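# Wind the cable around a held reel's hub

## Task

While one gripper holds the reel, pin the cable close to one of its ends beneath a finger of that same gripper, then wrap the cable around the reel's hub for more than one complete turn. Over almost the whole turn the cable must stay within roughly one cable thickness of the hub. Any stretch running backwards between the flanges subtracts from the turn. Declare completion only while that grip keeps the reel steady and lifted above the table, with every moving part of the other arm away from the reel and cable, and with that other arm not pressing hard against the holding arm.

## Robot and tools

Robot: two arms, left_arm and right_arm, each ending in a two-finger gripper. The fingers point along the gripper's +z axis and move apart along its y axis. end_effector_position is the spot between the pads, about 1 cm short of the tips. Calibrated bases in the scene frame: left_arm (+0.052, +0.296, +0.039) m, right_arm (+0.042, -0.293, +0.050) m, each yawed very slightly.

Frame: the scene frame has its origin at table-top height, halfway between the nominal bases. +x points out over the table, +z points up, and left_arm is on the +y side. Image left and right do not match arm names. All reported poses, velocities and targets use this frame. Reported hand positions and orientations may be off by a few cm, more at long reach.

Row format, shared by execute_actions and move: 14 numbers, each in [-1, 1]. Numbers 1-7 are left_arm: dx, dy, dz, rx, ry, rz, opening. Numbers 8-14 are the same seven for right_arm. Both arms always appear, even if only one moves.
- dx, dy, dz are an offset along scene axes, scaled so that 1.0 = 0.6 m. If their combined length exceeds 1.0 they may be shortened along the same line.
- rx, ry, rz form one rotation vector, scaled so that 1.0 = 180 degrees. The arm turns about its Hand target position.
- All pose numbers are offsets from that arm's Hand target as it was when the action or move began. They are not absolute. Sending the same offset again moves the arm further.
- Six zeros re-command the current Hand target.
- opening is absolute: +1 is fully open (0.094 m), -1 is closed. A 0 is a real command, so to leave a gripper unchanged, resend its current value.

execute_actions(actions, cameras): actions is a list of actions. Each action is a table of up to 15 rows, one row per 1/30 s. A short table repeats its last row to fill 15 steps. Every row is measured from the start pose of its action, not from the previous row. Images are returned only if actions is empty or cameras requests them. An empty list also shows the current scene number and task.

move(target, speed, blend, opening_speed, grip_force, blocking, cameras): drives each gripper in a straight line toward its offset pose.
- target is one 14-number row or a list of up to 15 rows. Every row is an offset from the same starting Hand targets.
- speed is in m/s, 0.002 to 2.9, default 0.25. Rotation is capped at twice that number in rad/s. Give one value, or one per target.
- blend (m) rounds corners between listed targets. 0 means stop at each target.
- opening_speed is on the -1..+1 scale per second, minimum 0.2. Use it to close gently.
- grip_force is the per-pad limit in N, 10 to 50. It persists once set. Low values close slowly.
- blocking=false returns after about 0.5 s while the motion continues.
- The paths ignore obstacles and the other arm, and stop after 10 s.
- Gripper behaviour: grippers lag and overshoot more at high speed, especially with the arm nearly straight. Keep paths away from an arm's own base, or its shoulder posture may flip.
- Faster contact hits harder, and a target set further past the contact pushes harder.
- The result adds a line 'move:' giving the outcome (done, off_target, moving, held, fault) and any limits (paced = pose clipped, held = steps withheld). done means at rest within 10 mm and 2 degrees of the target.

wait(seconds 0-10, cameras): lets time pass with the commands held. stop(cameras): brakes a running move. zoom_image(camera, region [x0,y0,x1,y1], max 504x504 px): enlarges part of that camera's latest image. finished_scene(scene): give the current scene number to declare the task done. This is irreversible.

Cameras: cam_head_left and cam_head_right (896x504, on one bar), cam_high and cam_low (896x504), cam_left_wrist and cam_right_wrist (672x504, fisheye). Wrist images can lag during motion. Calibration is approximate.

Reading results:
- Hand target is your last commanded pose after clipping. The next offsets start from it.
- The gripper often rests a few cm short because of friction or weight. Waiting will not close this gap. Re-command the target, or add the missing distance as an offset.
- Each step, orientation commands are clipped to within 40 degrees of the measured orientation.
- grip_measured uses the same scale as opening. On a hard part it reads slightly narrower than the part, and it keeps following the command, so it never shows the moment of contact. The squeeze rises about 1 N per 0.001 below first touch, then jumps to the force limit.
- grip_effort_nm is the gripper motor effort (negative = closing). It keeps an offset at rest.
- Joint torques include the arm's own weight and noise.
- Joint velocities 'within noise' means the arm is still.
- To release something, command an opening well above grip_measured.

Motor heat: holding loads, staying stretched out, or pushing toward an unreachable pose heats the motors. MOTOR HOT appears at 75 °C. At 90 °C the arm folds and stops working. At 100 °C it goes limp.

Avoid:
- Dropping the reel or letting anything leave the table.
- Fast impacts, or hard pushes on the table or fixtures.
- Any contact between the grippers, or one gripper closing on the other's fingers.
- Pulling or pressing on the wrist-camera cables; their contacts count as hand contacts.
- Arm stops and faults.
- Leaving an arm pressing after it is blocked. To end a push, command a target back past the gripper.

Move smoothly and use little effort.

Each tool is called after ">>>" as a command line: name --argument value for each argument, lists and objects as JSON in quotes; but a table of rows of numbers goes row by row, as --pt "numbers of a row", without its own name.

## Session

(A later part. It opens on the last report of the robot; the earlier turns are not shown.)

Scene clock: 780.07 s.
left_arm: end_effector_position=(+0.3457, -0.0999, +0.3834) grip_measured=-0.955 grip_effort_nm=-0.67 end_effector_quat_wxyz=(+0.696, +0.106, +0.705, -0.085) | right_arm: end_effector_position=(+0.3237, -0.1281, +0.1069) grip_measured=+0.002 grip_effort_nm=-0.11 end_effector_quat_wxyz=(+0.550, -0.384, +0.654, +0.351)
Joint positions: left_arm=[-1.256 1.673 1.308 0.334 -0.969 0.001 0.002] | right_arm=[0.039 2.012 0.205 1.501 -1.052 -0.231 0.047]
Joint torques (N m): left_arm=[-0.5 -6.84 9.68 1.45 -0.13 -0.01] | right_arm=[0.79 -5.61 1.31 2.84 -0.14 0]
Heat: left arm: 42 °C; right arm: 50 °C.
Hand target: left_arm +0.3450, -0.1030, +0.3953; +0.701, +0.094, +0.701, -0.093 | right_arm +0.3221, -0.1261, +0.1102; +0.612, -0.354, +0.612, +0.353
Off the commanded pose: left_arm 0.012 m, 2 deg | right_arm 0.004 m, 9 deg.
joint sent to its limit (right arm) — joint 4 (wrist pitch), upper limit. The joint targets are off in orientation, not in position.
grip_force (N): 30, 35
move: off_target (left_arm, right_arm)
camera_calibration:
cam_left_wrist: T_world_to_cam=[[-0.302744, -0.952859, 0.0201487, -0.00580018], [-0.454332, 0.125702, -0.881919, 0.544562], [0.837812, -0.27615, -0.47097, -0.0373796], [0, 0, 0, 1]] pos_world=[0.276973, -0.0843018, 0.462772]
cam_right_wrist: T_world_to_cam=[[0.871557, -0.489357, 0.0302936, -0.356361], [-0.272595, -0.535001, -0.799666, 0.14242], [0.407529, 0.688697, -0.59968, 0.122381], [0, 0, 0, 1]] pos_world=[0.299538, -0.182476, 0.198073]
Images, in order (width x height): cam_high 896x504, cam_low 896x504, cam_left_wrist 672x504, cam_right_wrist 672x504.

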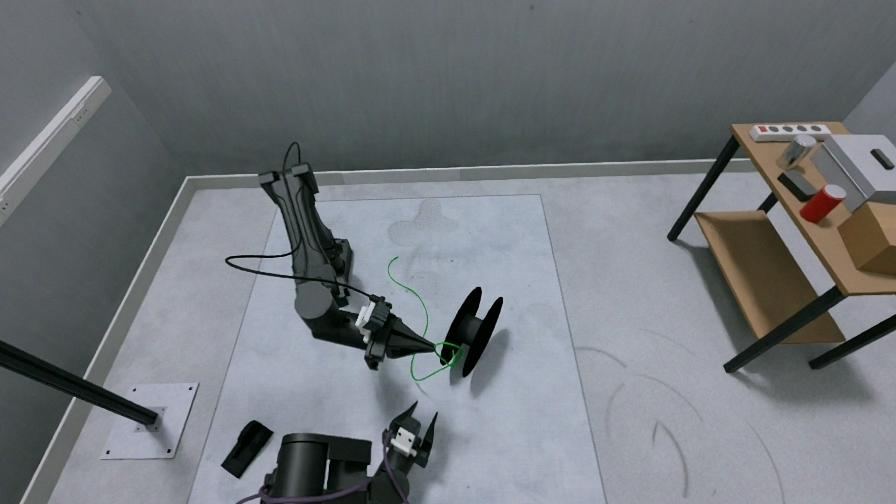

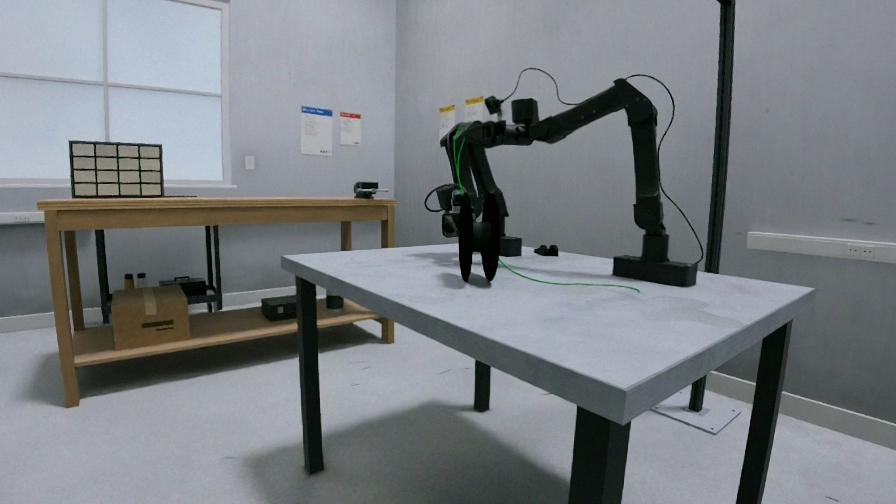

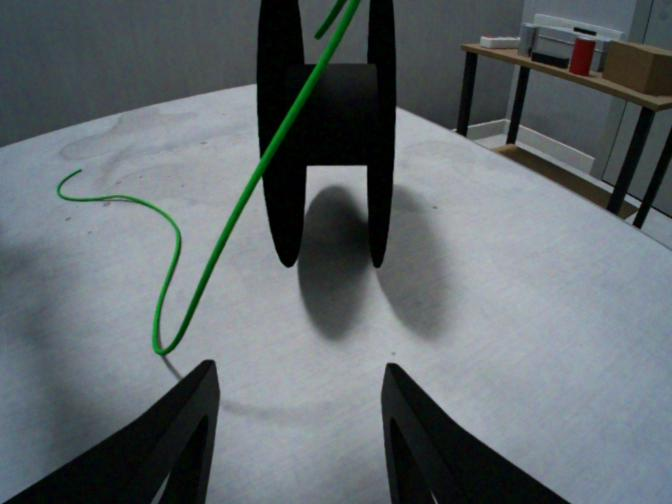

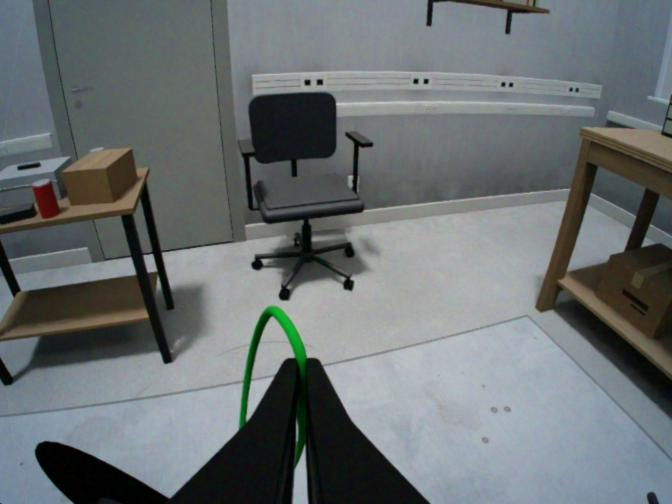

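>>> wait --seconds 0.5 --cameras '["cam_left_wrist"]'

Scene clock: 782.00 s.
left_arm: end_effector_position=(+0.3457, -0.0998, +0.3834) grip_measured=-0.955 grip_effort_nm=-0.67 end_effector_quat_wxyz=(+0.696, +0.106, +0.705, -0.085) | right_arm: end_effector_position=(+0.3237, -0.1281, +0.1069) grip_measured=+0.002 grip_effort_nm=-0.11 end_effector_quat_wxyz=(+0.550, -0.384, +0.654, +0.351)
Joint positions: left_arm=[-1.256 1.673 1.308 0.334 -0.97 0.001 0.002] | right_arm=[0.039 2.012 0.205 1.501 -1.052 -0.231 0.047]
Joint torques (N m): left_arm=[-0.46 -6.91 9.85 1.44 -0.15 -0.02] | right_arm=[0.8 -5.59 1.31 2.84 -0.15 0]
Heat: left arm: 42 °C; right arm: 51 °C.
Hand target: left_arm +0.3450, -0.1030, +0.3953; +0.701, +0.094, +0.701, -0.093 | right_arm +0.3221, -0.1261, +0.1102; +0.612, -0.354, +0.612, +0.353
Tool commands: left_gripper/opening=-1.0 right_gripper/opening=+0.0
Off the commanded pose: left_arm 0.012 m, 2 deg | right_arm 0.004 m, 9 deg.
grip_force (N): 30, 35
wait: 0.50 s; at rest from the start
camera_calibration:
cam_left_wrist: T_world_to_cam=[[-0.302058, -0.953078, 0.0200806, -0.00585072], [-0.454368, 0.125421, -0.881941, 0.544591], [0.83804, -0.275522, -0.470932, -0.037464], [0, 0, 0, 1]] pos_world=[0.277074, -0.0842014, 0.462772]
Images, in order (width x height): cam_left_wrist 672x504.

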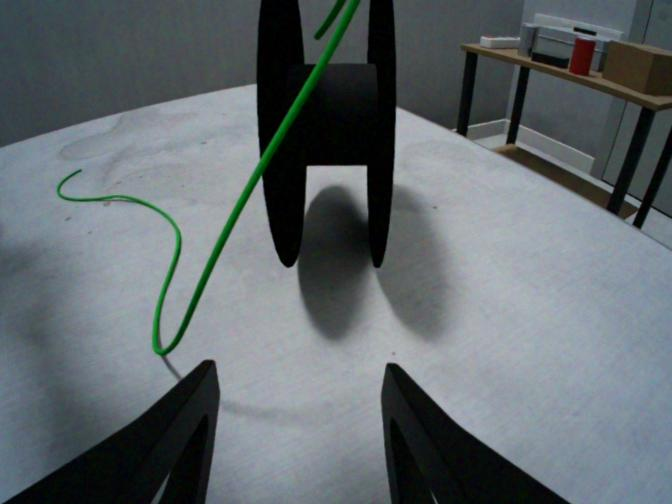

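>>> move --target '[0.0447,0.0577,0,0,0,0,-1,0,0,0,0,0,0,0]' --speed 0.05 --cameras '["cam_high","cam_low","cam_left_wrist","cam_right_wrist"]'

>>> zoom_image --camera "cam_high" --region '[390, 280, 520, 410]'

>>> zoom_image --camera "cam_left_wrist" --region '[150, 0, 500, 400]'

Scene clock: 825.03 s.
left_arm: end_effector_position=(+0.3747, -0.0763, +0.3780) grip_measured=-0.955 grip_effort_nm=-0.67 end_effector_quat_wxyz=(+0.693, +0.105, +0.709, -0.077) | right_arm: end_effector_position=(+0.3237, -0.1281, +0.1069) grip_measured=+0.002 grip_effort_nm=-0.11 end_effector_quat_wxyz=(+0.550, -0.384, +0.654, +0.351)
Joint positions: left_arm=[-1.161 1.64 1.261 0.334 -0.887 0.001 0.002] | right_arm=[0.039 2.012 0.205 1.501 -1.052 -0.231 0.047]
Joint torques (N m): left_arm=[0.46 -10.41 6.49 1.53 0.06 0.01] | right_arm=[0.8 -5.6 1.31 2.84 -0.14 0]
Motor temperatures (°C): left_arm=[29 33 46 37 27 28 32] | right_arm=[30 32 35 52 28 26 29]
Heat: left arm: 46 °C; right arm: 52 °C.
Hand target: left_arm +0.3719, -0.0684, +0.3953; +0.701, +0.094, +0.701, -0.093 | right_arm +0.3221, -0.1261, +0.1102; +0.612, -0.354, +0.612, +0.353
Off the commanded pose: left_arm 0.019 m, 3 deg | right_arm 0.004 m, 9 deg.
joint sent to its limit (right arm) — joint 4 (wrist pitch), upper limit. The joint targets are off in orientation, not in position.
grip_force (N): 30, 35
move: off_target (left_arm, right_arm)
camera_calibration:
cam_left_wrist: T_world_to_cam=[[-0.290601, -0.956773, 0.0116516, 0.0240481], [-0.462752, 0.129873, -0.876923, 0.5516], [0.837503, -0.260227, -0.48049, -0.052801], [0, 0, 0, 1]] pos_world=[0.306464, -0.0623695, 0.45806]
cam_right_wrist: T_world_to_cam=[[0.871557, -0.489357, 0.0302936, -0.356361], [-0.272595, -0.535001, -0.799666, 0.14242], [0.407529, 0.688697, -0.59968, 0.122381], [0, 0, 0, 1]] pos_world=[0.299538, -0.182476, 0.198073]
Images, in order (width x height): cam_high 896x504, cam_low 896x504, cam_left_wrist 672x504, cam_right_wrist 672x504.

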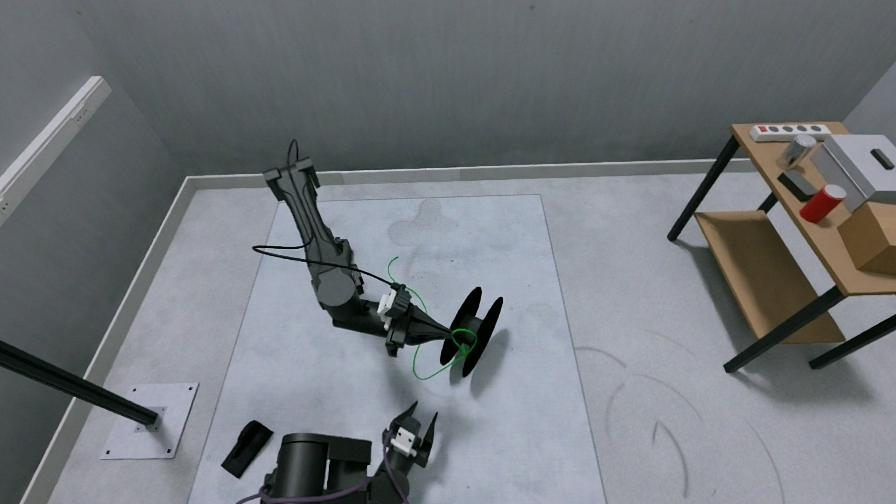

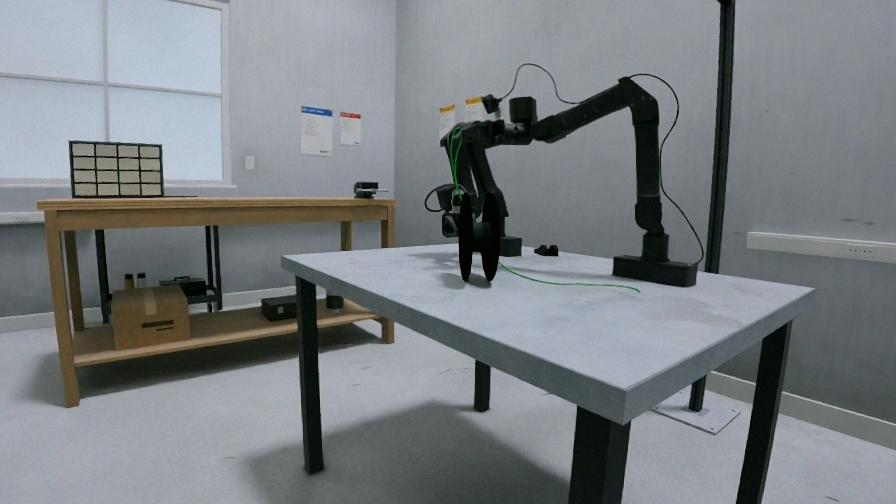

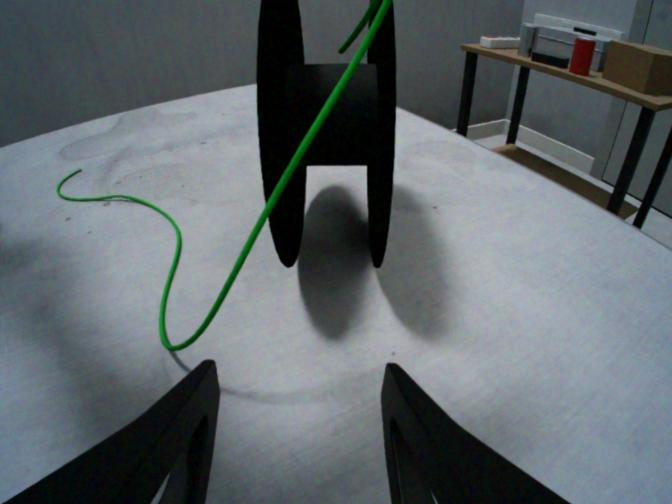

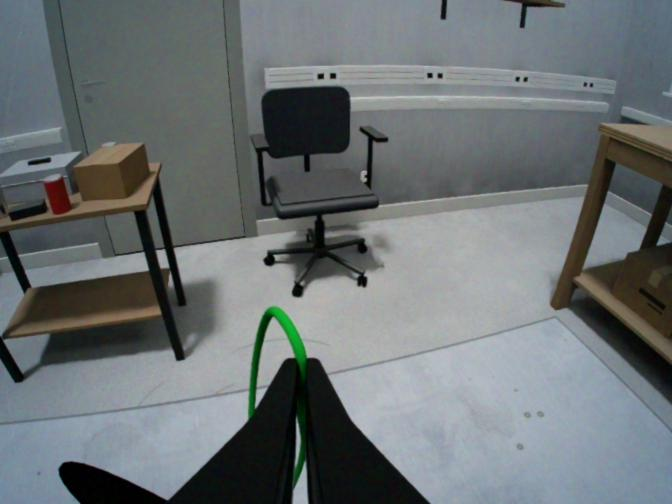

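Scaled by 3.877 from the camera's 896x504 image, which has a finer 1280x720 frame.

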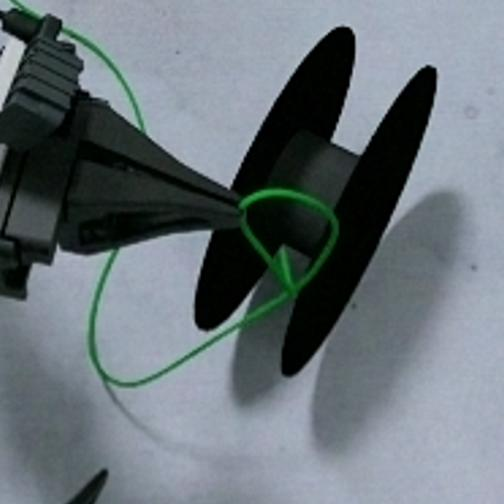

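Scaled by 1.260 from the camera's 672x504 image, which has a finer 960x720 frame.

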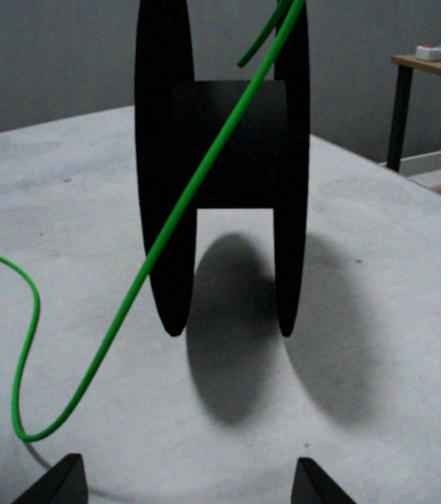

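>>> zoom_image --camera "cam_low" --region '[430, 110, 530, 300]'

Scaled by 2.653 from the camera's 896x504 image, which has a finer 1280x720 frame.

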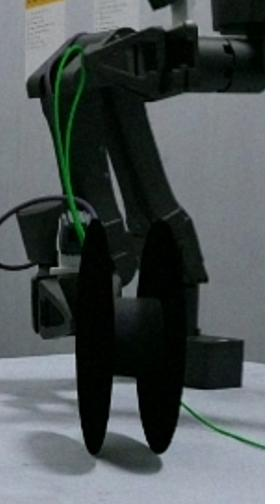

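>>> move --pt "0.0028 0.0372 0 0 0 0 -1 0 0 0 0 0 0 0" --pt "0.0028 0.0372 -0.09 0 0 0 -1 0 0 0 0 0 0 0" --speed 0.05 --cameras '["cam_high","cam_low","cam_left_wrist","cam_right_wrist"]'

>>> zoom_image --camera "cam_high" --region '[390, 280, 520, 410]'

>>> zoom_image --camera "cam_left_wrist" --region '[150, 0, 500, 400]'

Scene clock: 851.37 s.
left_arm: end_effector_position=(+0.3717, -0.0451, +0.3416) grip_measured=-0.955 grip_effort_nm=-0.67 end_effector_quat_wxyz=(+0.698, +0.097, +0.704, -0.087) | right_arm: end_effector_position=(+0.3237, -0.1281, +0.1069) grip_measured=+0.002 grip_effort_nm=-0.11 end_effector_quat_wxyz=(+0.550, -0.384, +0.654, +0.351)
Joint positions: left_arm=[-1.13 1.563 1.012 0.537 -0.853 0.001 0.002] | right_arm=[0.039 2.012 0.205 1.501 -1.052 -0.231 0.047]
Joint torques (N m): left_arm=[0.44 -6 6.39 1.68 0.06 0] | right_arm=[0.79 -5.59 1.32 2.83 -0.14 0.01]
Heat: left arm: 42 °C; right arm: 53 °C.
Hand target: left_arm +0.3736, -0.0460, +0.3414; +0.701, +0.094, +0.701, -0.093 | right_arm +0.3221, -0.1261, +0.1102; +0.612, -0.354, +0.612, +0.353
Off the commanded pose: left_arm 0.002 m, 1 deg | right_arm 0.004 m, 9 deg.
joint sent to its limit (right arm) — joint 4 (wrist pitch), upper limit. The joint targets are off in orientation, not in position.
grip_force (N): 30, 35
move: off_target (right_arm)
camera_calibration:
cam_left_wrist: T_world_to_cam=[[-0.29266, -0.955598, 0.0343892, 0.04645], [-0.452188, 0.106619, -0.885527, 0.512175], [0.842541, -0.274709, -0.463313, -0.0681229], [0, 0, 0, 1]] pos_world=[0.30259, -0.0289341, 0.420385]
cam_right_wrist: T_world_to_cam=[[0.871557, -0.489357, 0.0302936, -0.356361], [-0.272595, -0.535001, -0.799666, 0.14242], [0.407529, 0.688697, -0.59968, 0.122381], [0, 0, 0, 1]] pos_world=[0.299538, -0.182476, 0.198073]
Images, in order (width x height): cam_high 896x504, cam_low 896x504, cam_left_wrist 672x504, cam_right_wrist 672x504.

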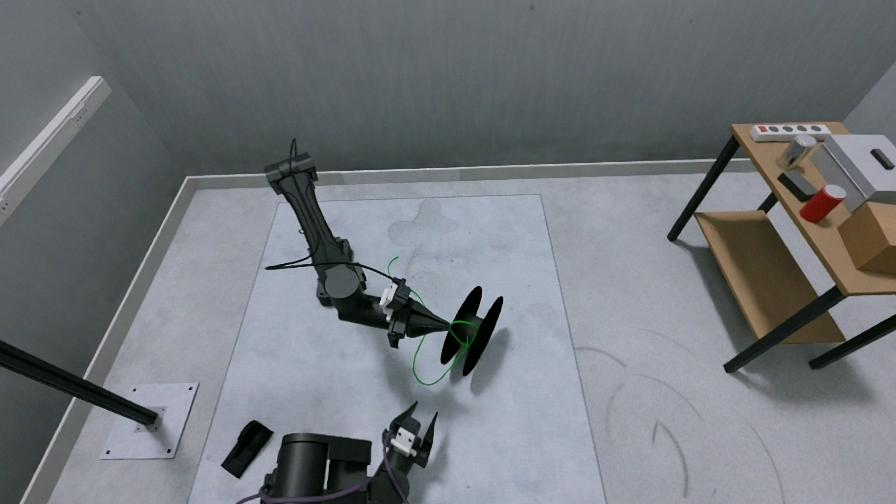

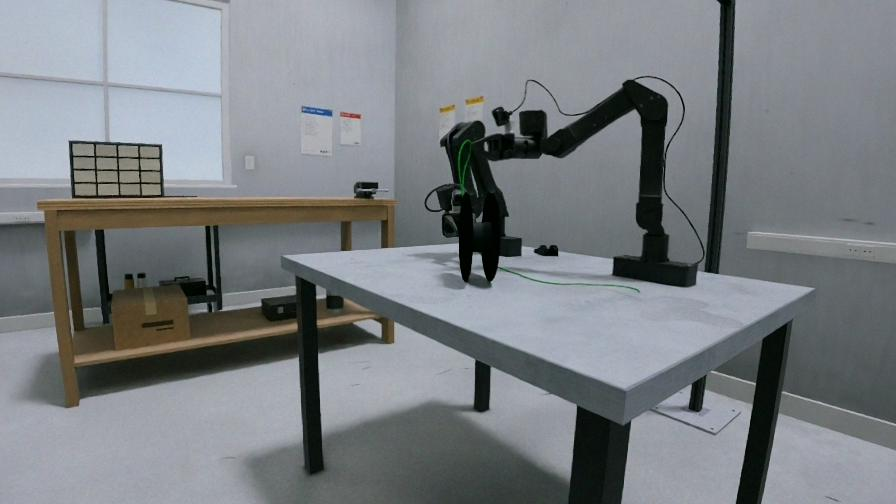

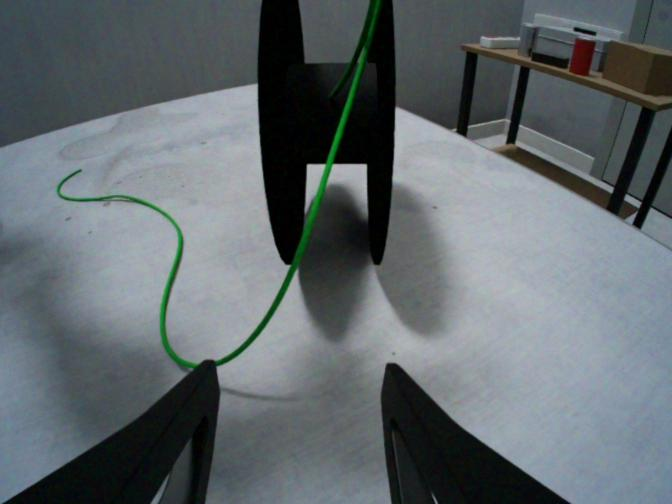

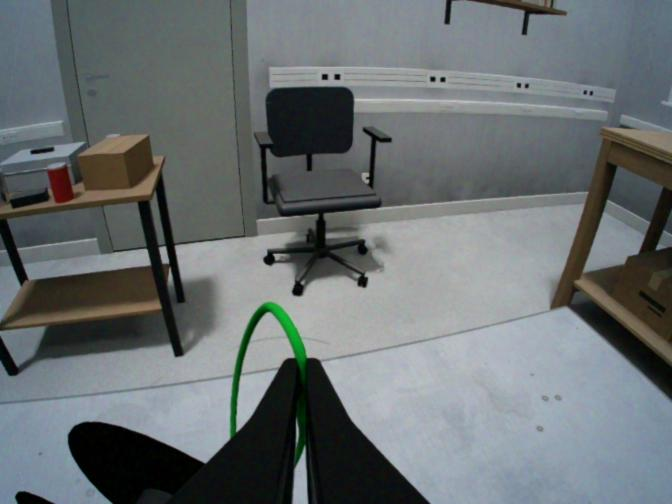

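Scaled by 3.877 from the camera's 896x504 image, which has a finer 1280x720 frame.

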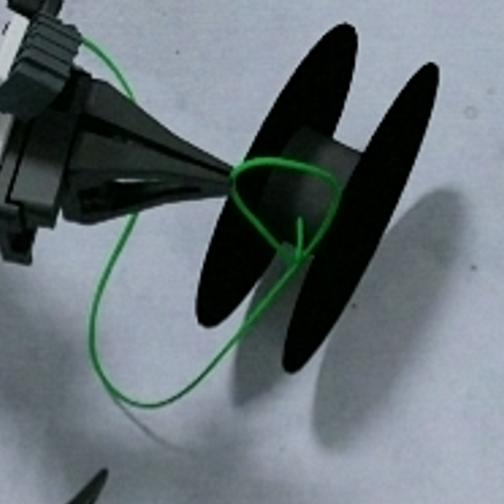

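Scaled by 1.260 from the camera's 672x504 image, which has a finer 960x720 frame.

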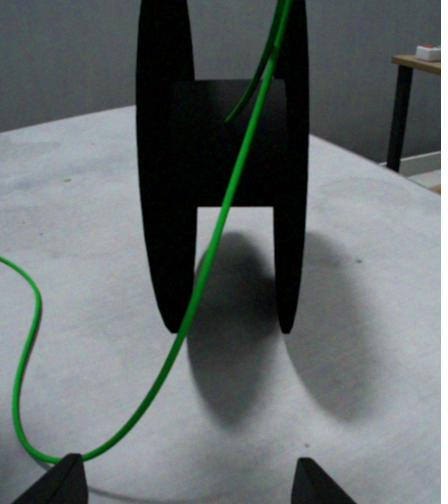

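>>> move --target '[0,0,-0.0833,0,0,0,-1,0,0,0,0,0,0,0]' --speed 0.05 --cameras '["cam_high","cam_low","cam_left_wrist","cam_right_wrist"]'

>>> zoom_image --camera "cam_high" --region '[390, 280, 520, 410]'

>>> zoom_image --camera "cam_left_wrist" --region '[150, 0, 500, 400]'

Scene clock: 909.00 s.
left_arm: end_effector_position=(+0.3719, -0.0455, +0.2912) grip_measured=-0.955 grip_effort_nm=-0.67 end_effector_quat_wxyz=(+0.698, +0.097, +0.704, -0.087) | right_arm: end_effector_position=(+0.3237, -0.1281, +0.1069) grip_measured=+0.002 grip_effort_nm=-0.11 end_effector_quat_wxyz=(+0.550, -0.384, +0.654, +0.351)
Joint positions: left_arm=[-1.13 1.649 0.882 0.752 -0.853 0.001 0.002] | right_arm=[0.039 2.012 0.205 1.501 -1.052 -0.231 0.047]
Joint torques (N m): left_arm=[0.49 -6.23 6.06 1.67 0.06 -0.03] | right_arm=[0.79 -5.61 1.29 2.83 -0.15 0]
Motor temperatures (°C): left_arm=[29 34 42 39 27 28 32] | right_arm=[30 32 34 55 27 26 29]
Heat: left arm: 42 °C; right arm: 55 °C.
Hand target: left_arm +0.3736, -0.0460, +0.2912; +0.701, +0.094, +0.701, -0.092 | right_arm +0.3221, -0.1261, +0.1102; +0.612, -0.354, +0.612, +0.353
Off the commanded pose: left_arm 0.002 m, 1 deg | right_arm 0.004 m, 9 deg.
joint sent to its limit (right arm) — joint 4 (wrist pitch), upper limit. The joint targets are off in orientation, not in position.
grip_force (N): 30, 35
move: off_target (right_arm)
camera_calibration:
cam_left_wrist: T_world_to_cam=[[-0.292715, -0.95559, 0.0341345, 0.0479675], [-0.452308, 0.106922, -0.885429, 0.467774], [0.842458, -0.274617, -0.463519, -0.0916014], [0, 0, 0, 1]] pos_world=[0.302789, -0.0293334, 0.370085]
cam_right_wrist: T_world_to_cam=[[0.871557, -0.489357, 0.0302936, -0.356361], [-0.272595, -0.535001, -0.799666, 0.14242], [0.407529, 0.688697, -0.59968, 0.122381], [0, 0, 0, 1]] pos_world=[0.299538, -0.182476, 0.198073]
Images, in order (width x height): cam_high 896x504, cam_low 896x504, cam_left_wrist 672x504, cam_right_wrist 672x504.

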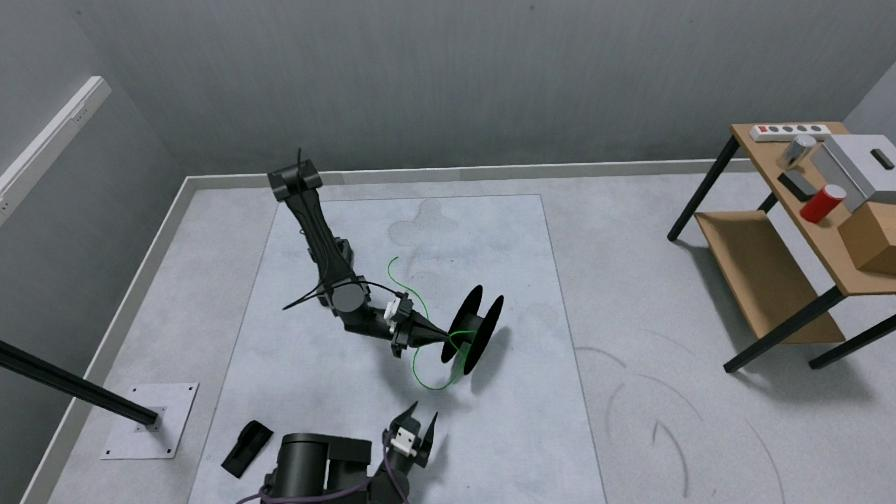

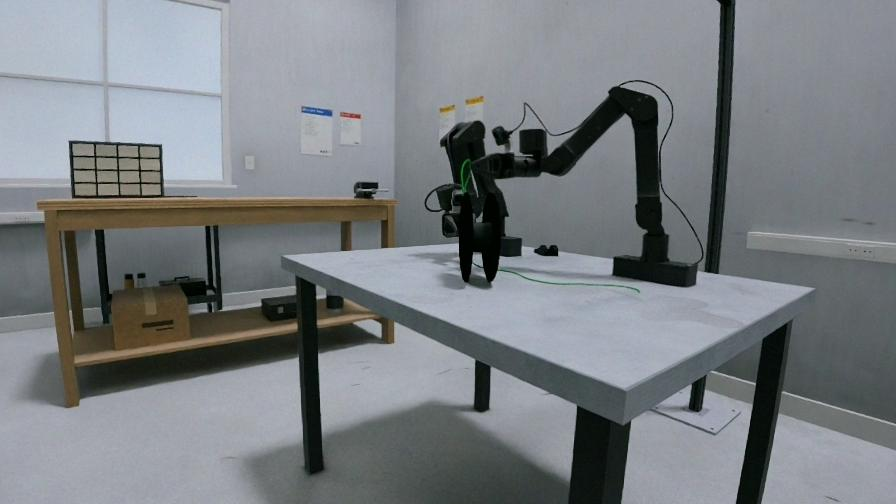

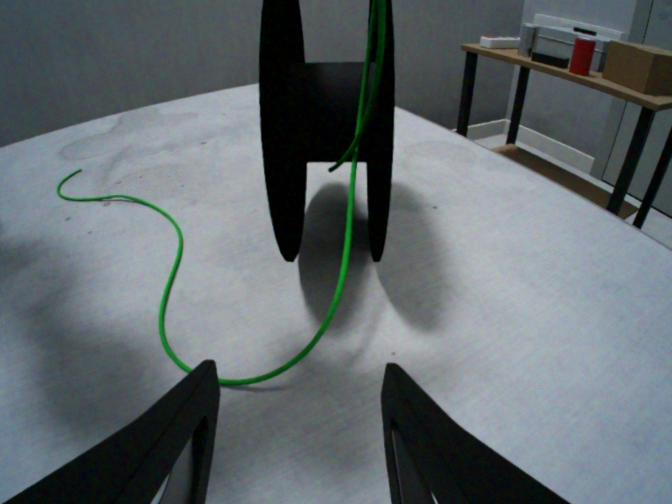

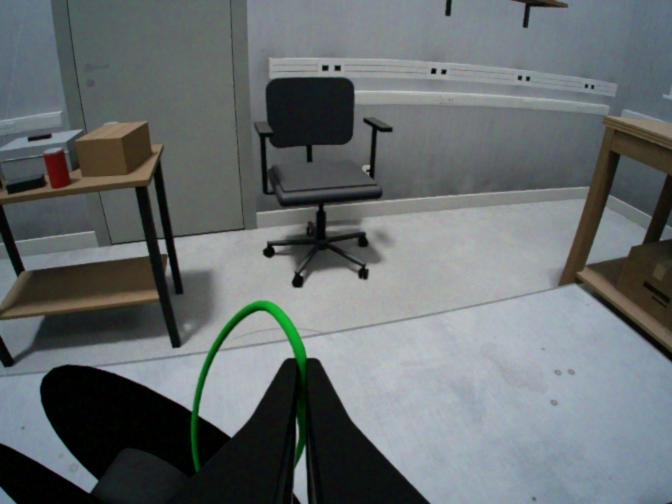

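Scaled by 3.877 from the camera's 896x504 image, which has a finer 1280x720 frame.

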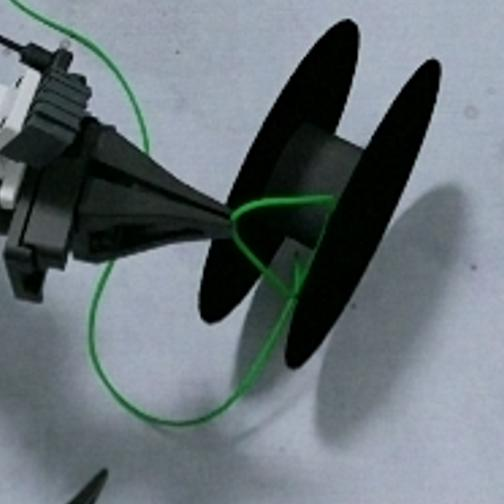

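Scaled by 1.260 from the camera's 672x504 image, which has a finer 960x720 frame.

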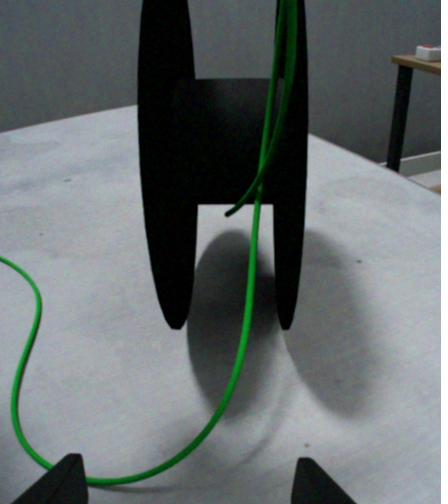

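>>> move --target '[0,0,0.15,0,0,0,-1,0,0,0,0,0,0,0]' --speed 0.08 --cameras '["cam_left_wrist"]'

Scene clock: 972.13 s.
left_arm: end_effector_position=(+0.3742, -0.0501, +0.3523) grip_measured=-0.955 grip_effort_nm=-0.67 end_effector_quat_wxyz=(+0.688, +0.112, +0.714, -0.072) | right_arm: end_effector_position=(+0.3237, -0.1281, +0.1069) grip_measured=+0.002 grip_effort_nm=-0.11 end_effector_quat_wxyz=(+0.550, -0.384, +0.654, +0.351)
Joint positions: left_arm=[-1.13 1.565 1.097 0.401 -0.853 0.001 0.002] | right_arm=[0.039 2.012 0.205 1.501 -1.052 -0.231 0.047]
Joint torques (N m): left_arm=[0.44 -9.42 9.35 1.47 0.05 -0.01] | right_arm=[0.77 -5.61 1.28 2.82 -0.14 0]
Motor temperatures (°C): left_arm=[29 34 42 40 27 28 32] | right_arm=[30 32 33 56 27 26 29]
Heat: left arm: 42 °C; right arm: 56 °C.
Hand target: left_arm +0.3736, -0.0459, +0.3813; +0.701, +0.094, +0.701, -0.092 | right_arm +0.3221, -0.1261, +0.1102; +0.612, -0.354, +0.612, +0.353
Off the commanded pose: left_arm 0.029 m, 4 deg | right_arm 0.004 m, 9 deg.
joint sent to its limit (right arm) — joint 4 (wrist pitch), upper limit. The joint targets are off in orientation, not in position.
grip_force (N): 30, 35
move: off_target (left_arm, right_arm)
camera_calibration:
cam_left_wrist: T_world_to_cam=[[-0.292338, -0.95631, -0.00311362, 0.0550674], [-0.472106, 0.14715, -0.869174, 0.527133], [0.831658, -0.252623, -0.494497, -0.0503519], [0, 0, 0, 1]] pos_world=[0.306837, -0.0376262, 0.433443]
Images, in order (width x height): cam_left_wrist 672x504.

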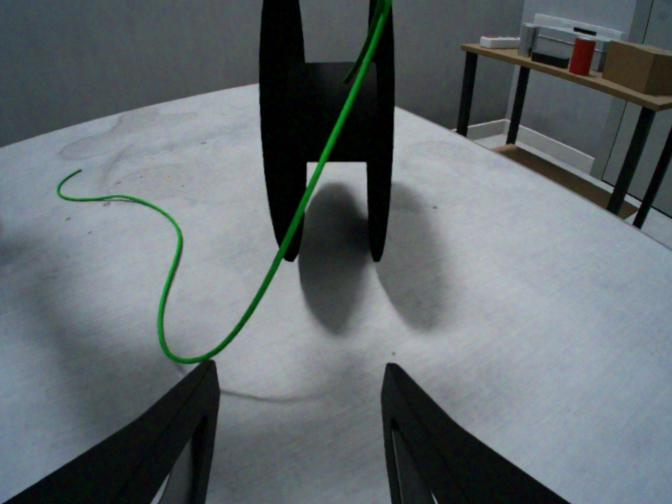

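>>> move --target '[0,0,0.05,0,0,0,-1,0,0,0,0,0,0,0]' --speed 0.08 --cameras '["cam_left_wrist","cam_high"]'

Scene clock: 975.50 s.
left_arm: end_effector_position=(+0.3749, -0.0517, +0.3825) grip_measured=-0.955 grip_effort_nm=-0.67 end_effector_quat_wxyz=(+0.688, +0.112, +0.713, -0.072) | right_arm: end_effector_position=(+0.3237, -0.1281, +0.1069) grip_measured=+0.002 grip_effort_nm=-0.11 end_effector_quat_wxyz=(+0.550, -0.384, +0.654, +0.351)
Joint positions: left_arm=[-1.13 1.552 1.206 0.281 -0.853 0.001 0.002] | right_arm=[0.039 2.012 0.205 1.501 -1.052 -0.231 0.047]
Joint torques (N m): left_arm=[0.54 -9.21 9.5 1.46 0.05 0] | right_arm=[0.79 -5.59 1.32 2.84 -0.15 0]
Motor temperatures (°C): left_arm=[29 34 43 40 27 28 32] | right_arm=[30 32 33 56 27 26 29]
Heat: left arm: 43 °C; right arm: 56 °C.
Hand target: left_arm +0.3736, -0.0459, +0.4113; +0.701, +0.094, +0.701, -0.092 | right_arm +0.3221, -0.1261, +0.1102; +0.612, -0.354, +0.612, +0.353
Off the commanded pose: left_arm 0.029 m, 4 deg | right_arm 0.004 m, 9 deg.
joint sent to its limit (right arm) — joint 4 (wrist pitch), upper limit. The joint targets are off in orientation, not in position.
grip_force (N): 30, 35
move: off_target (left_arm, right_arm)
camera_calibration:
cam_left_wrist: T_world_to_cam=[[-0.292645, -0.956218, -0.00258482, 0.0538119], [-0.471795, 0.14674, -0.869412, 0.553894], [0.831726, -0.25321, -0.494082, -0.0367489], [0, 0, 0, 1]] pos_world=[0.307637, -0.0391279, 0.463544]
Images, in order (width x height): cam_high 896x504, cam_left_wrist 672x504.

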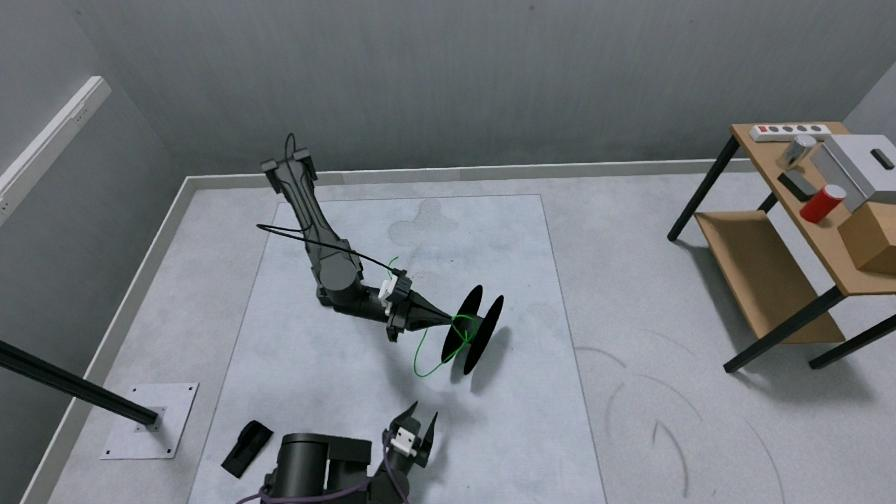

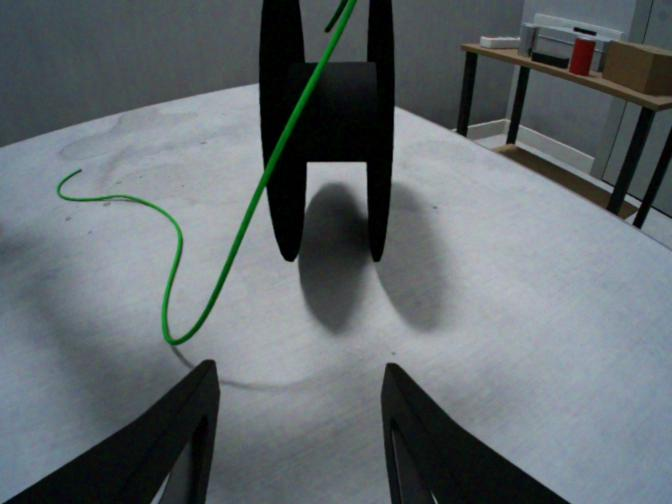

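>>> move --target '[0,0,0,0,0,0,-1,0.0465,-0.0332,0.0413,0,0,0,0.3]' --speed 0.06 --cameras '["cam_left_wrist","cam_high"]'

Scene clock: 985.23 s.
left_arm: end_effector_position=(+0.3749, -0.0517, +0.3824) grip_measured=-0.955 grip_effort_nm=-0.67 end_effector_quat_wxyz=(+0.688, +0.112, +0.714, -0.072) | right_arm: end_effector_position=(+0.3453, -0.1444, +0.1189) grip_measured=+0.298 grip_effort_nm=0.13 end_effector_quat_wxyz=(+0.560, -0.354, +0.655, +0.363)
Joint positions: left_arm=[-1.13 1.552 1.206 0.28 -0.853 0.001 0.002] | right_arm=[-0.031 2.012 0.267 1.501 -1.102 -0.14 0.061]
Joint torques (N m): left_arm=[0.55 -9.33 9.37 1.45 0.08 0.01] | right_arm=[-0.66 -9.31 2.85 2.81 -0.22 -0.03]
Motor temperatures (°C): left_arm=[29 35 43 40 27 28 32] | right_arm=[30 32 33 56 27 26 29]
Heat: left arm: 43 °C; right arm: 56 °C.
Hand target: left_arm +0.3736, -0.0459, +0.4113; +0.701, +0.094, +0.701, -0.092 | right_arm +0.3500, -0.1460, +0.1350; +0.612, -0.354, +0.612, +0.353
Off the commanded pose: left_arm 0.029 m, 4 deg | right_arm 0.017 m, 8 deg.
joint sent to its limit (right arm) — joint 4 (wrist pitch), upper limit. The joint targets are off in orientation, not in position.
grip_force (N): 30, 35
move: off_target (left_arm, right_arm)
camera_calibration:
cam_left_wrist: T_world_to_cam=[[-0.292715, -0.956196, -0.002841, 0.0538576], [-0.471913, 0.147047, -0.869296, 0.553815], [0.831635, -0.253115, -0.494284, -0.0366979], [0, 0, 0, 1]] pos_world=[0.307637, -0.0392272, 0.463443]
Images, in order (width x height): cam_high 896x504, cam_left_wrist 672x504.

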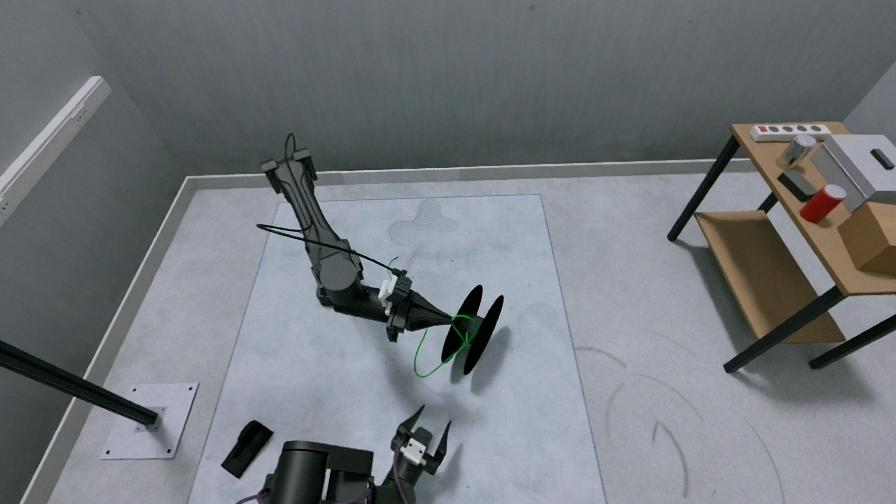

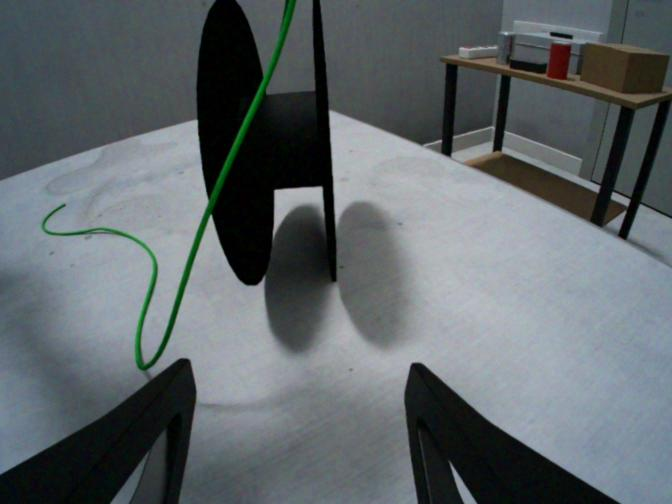

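>>> move --target '[0,0,0,0,0,0,-1,0.0667,0.0858,0.0117,0,0,0,0.3]' --speed 0.05 --cameras '["cam_left_wrist","cam_right_wrist","cam_high","cam_low"]'

Scene clock: 1000.90 s.
left_arm: end_effector_position=(+0.3749, -0.0517, +0.3824) grip_measured=-0.955 grip_effort_nm=-0.67 end_effector_quat_wxyz=(+0.688, +0.112, +0.714, -0.072) | right_arm: end_effector_position=(+0.3869, -0.0965, +0.1375) grip_measured=+0.298 grip_effort_nm=0.14 end_effector_quat_wxyz=(+0.583, -0.356, +0.637, +0.355)
Joint positions: left_arm=[-1.13 1.552 1.206 0.28 -0.853 0.001 0.002] | right_arm=[0.163 2.039 0.43 1.502 -0.904 -0.047 0.061]
Joint torques (N m): left_arm=[0.47 -9.18 9.51 1.49 0.04 0] | right_arm=[0.64 -6.72 3.82 2.94 0.01 0.04]
Motor temperatures (°C): left_arm=[29 36 44 39 27 28 32] | right_arm=[30 33 34 57 27 26 29]
Heat: left arm: 44 °C; right arm: 57 °C.
Hand target: left_arm +0.3736, -0.0459, +0.4113; +0.701, +0.094, +0.701, -0.092 | right_arm +0.3901, -0.0945, +0.1419; +0.612, -0.354, +0.613, +0.353
Off the commanded pose: left_arm 0.029 m, 4 deg | right_arm 0.006 m, 4 deg.
joint sent to its limit (right arm) — joint 4 (wrist pitch), upper limit. The joint targets still meet the commanded pose.
grip_force (N): 30, 35
move: off_target (left_arm, right_arm)
camera_calibration:
cam_left_wrist: T_world_to_cam=[[-0.292715, -0.956196, -0.002841, 0.0538576], [-0.471913, 0.147047, -0.869296, 0.553815], [0.831635, -0.253115, -0.494284, -0.0366979], [0, 0, 0, 1]] pos_world=[0.307637, -0.0392272, 0.463443]
cam_right_wrist: T_world_to_cam=[[0.849369, -0.527157, 0.0260332, -0.391407], [-0.261382, -0.462972, -0.846957, 0.210118], [0.458532, 0.712574, -0.531024, 0.0663294], [0, 0, 0, 1]] pos_world=[0.356956, -0.156319, 0.223373]
Images, in order (width x height): cam_high 896x504, cam_low 896x504, cam_left_wrist 672x504, cam_right_wrist 672x504.

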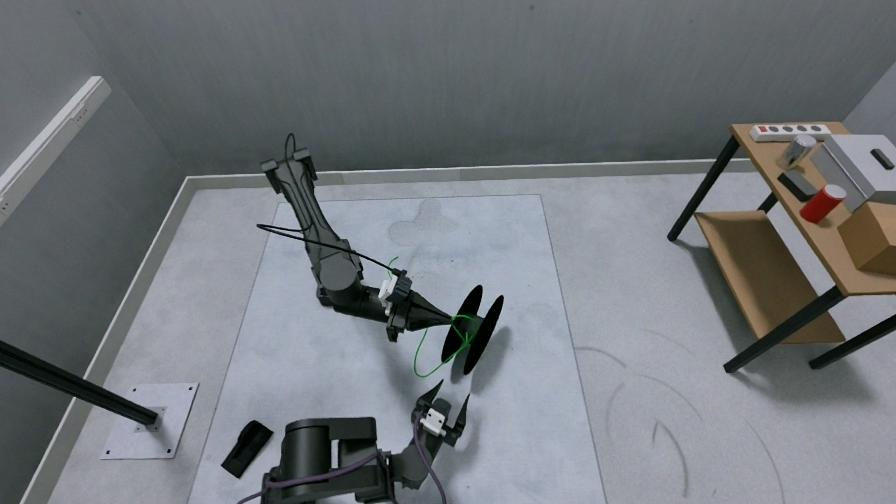

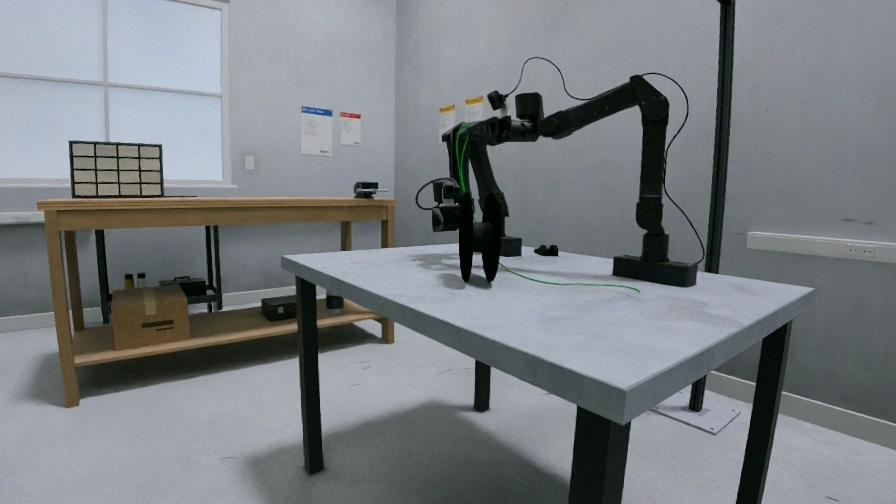

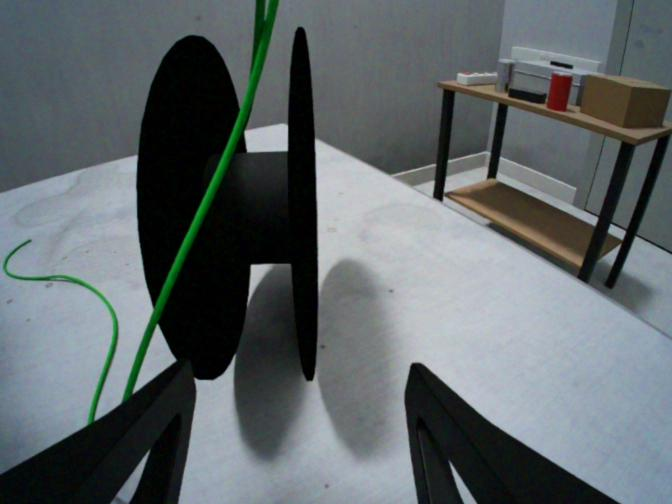

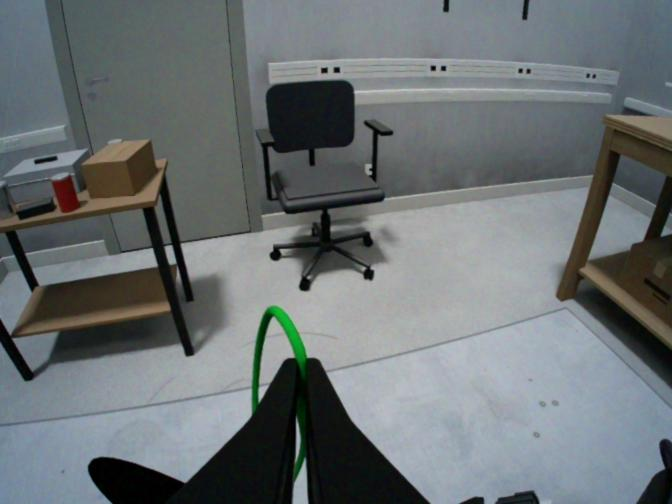

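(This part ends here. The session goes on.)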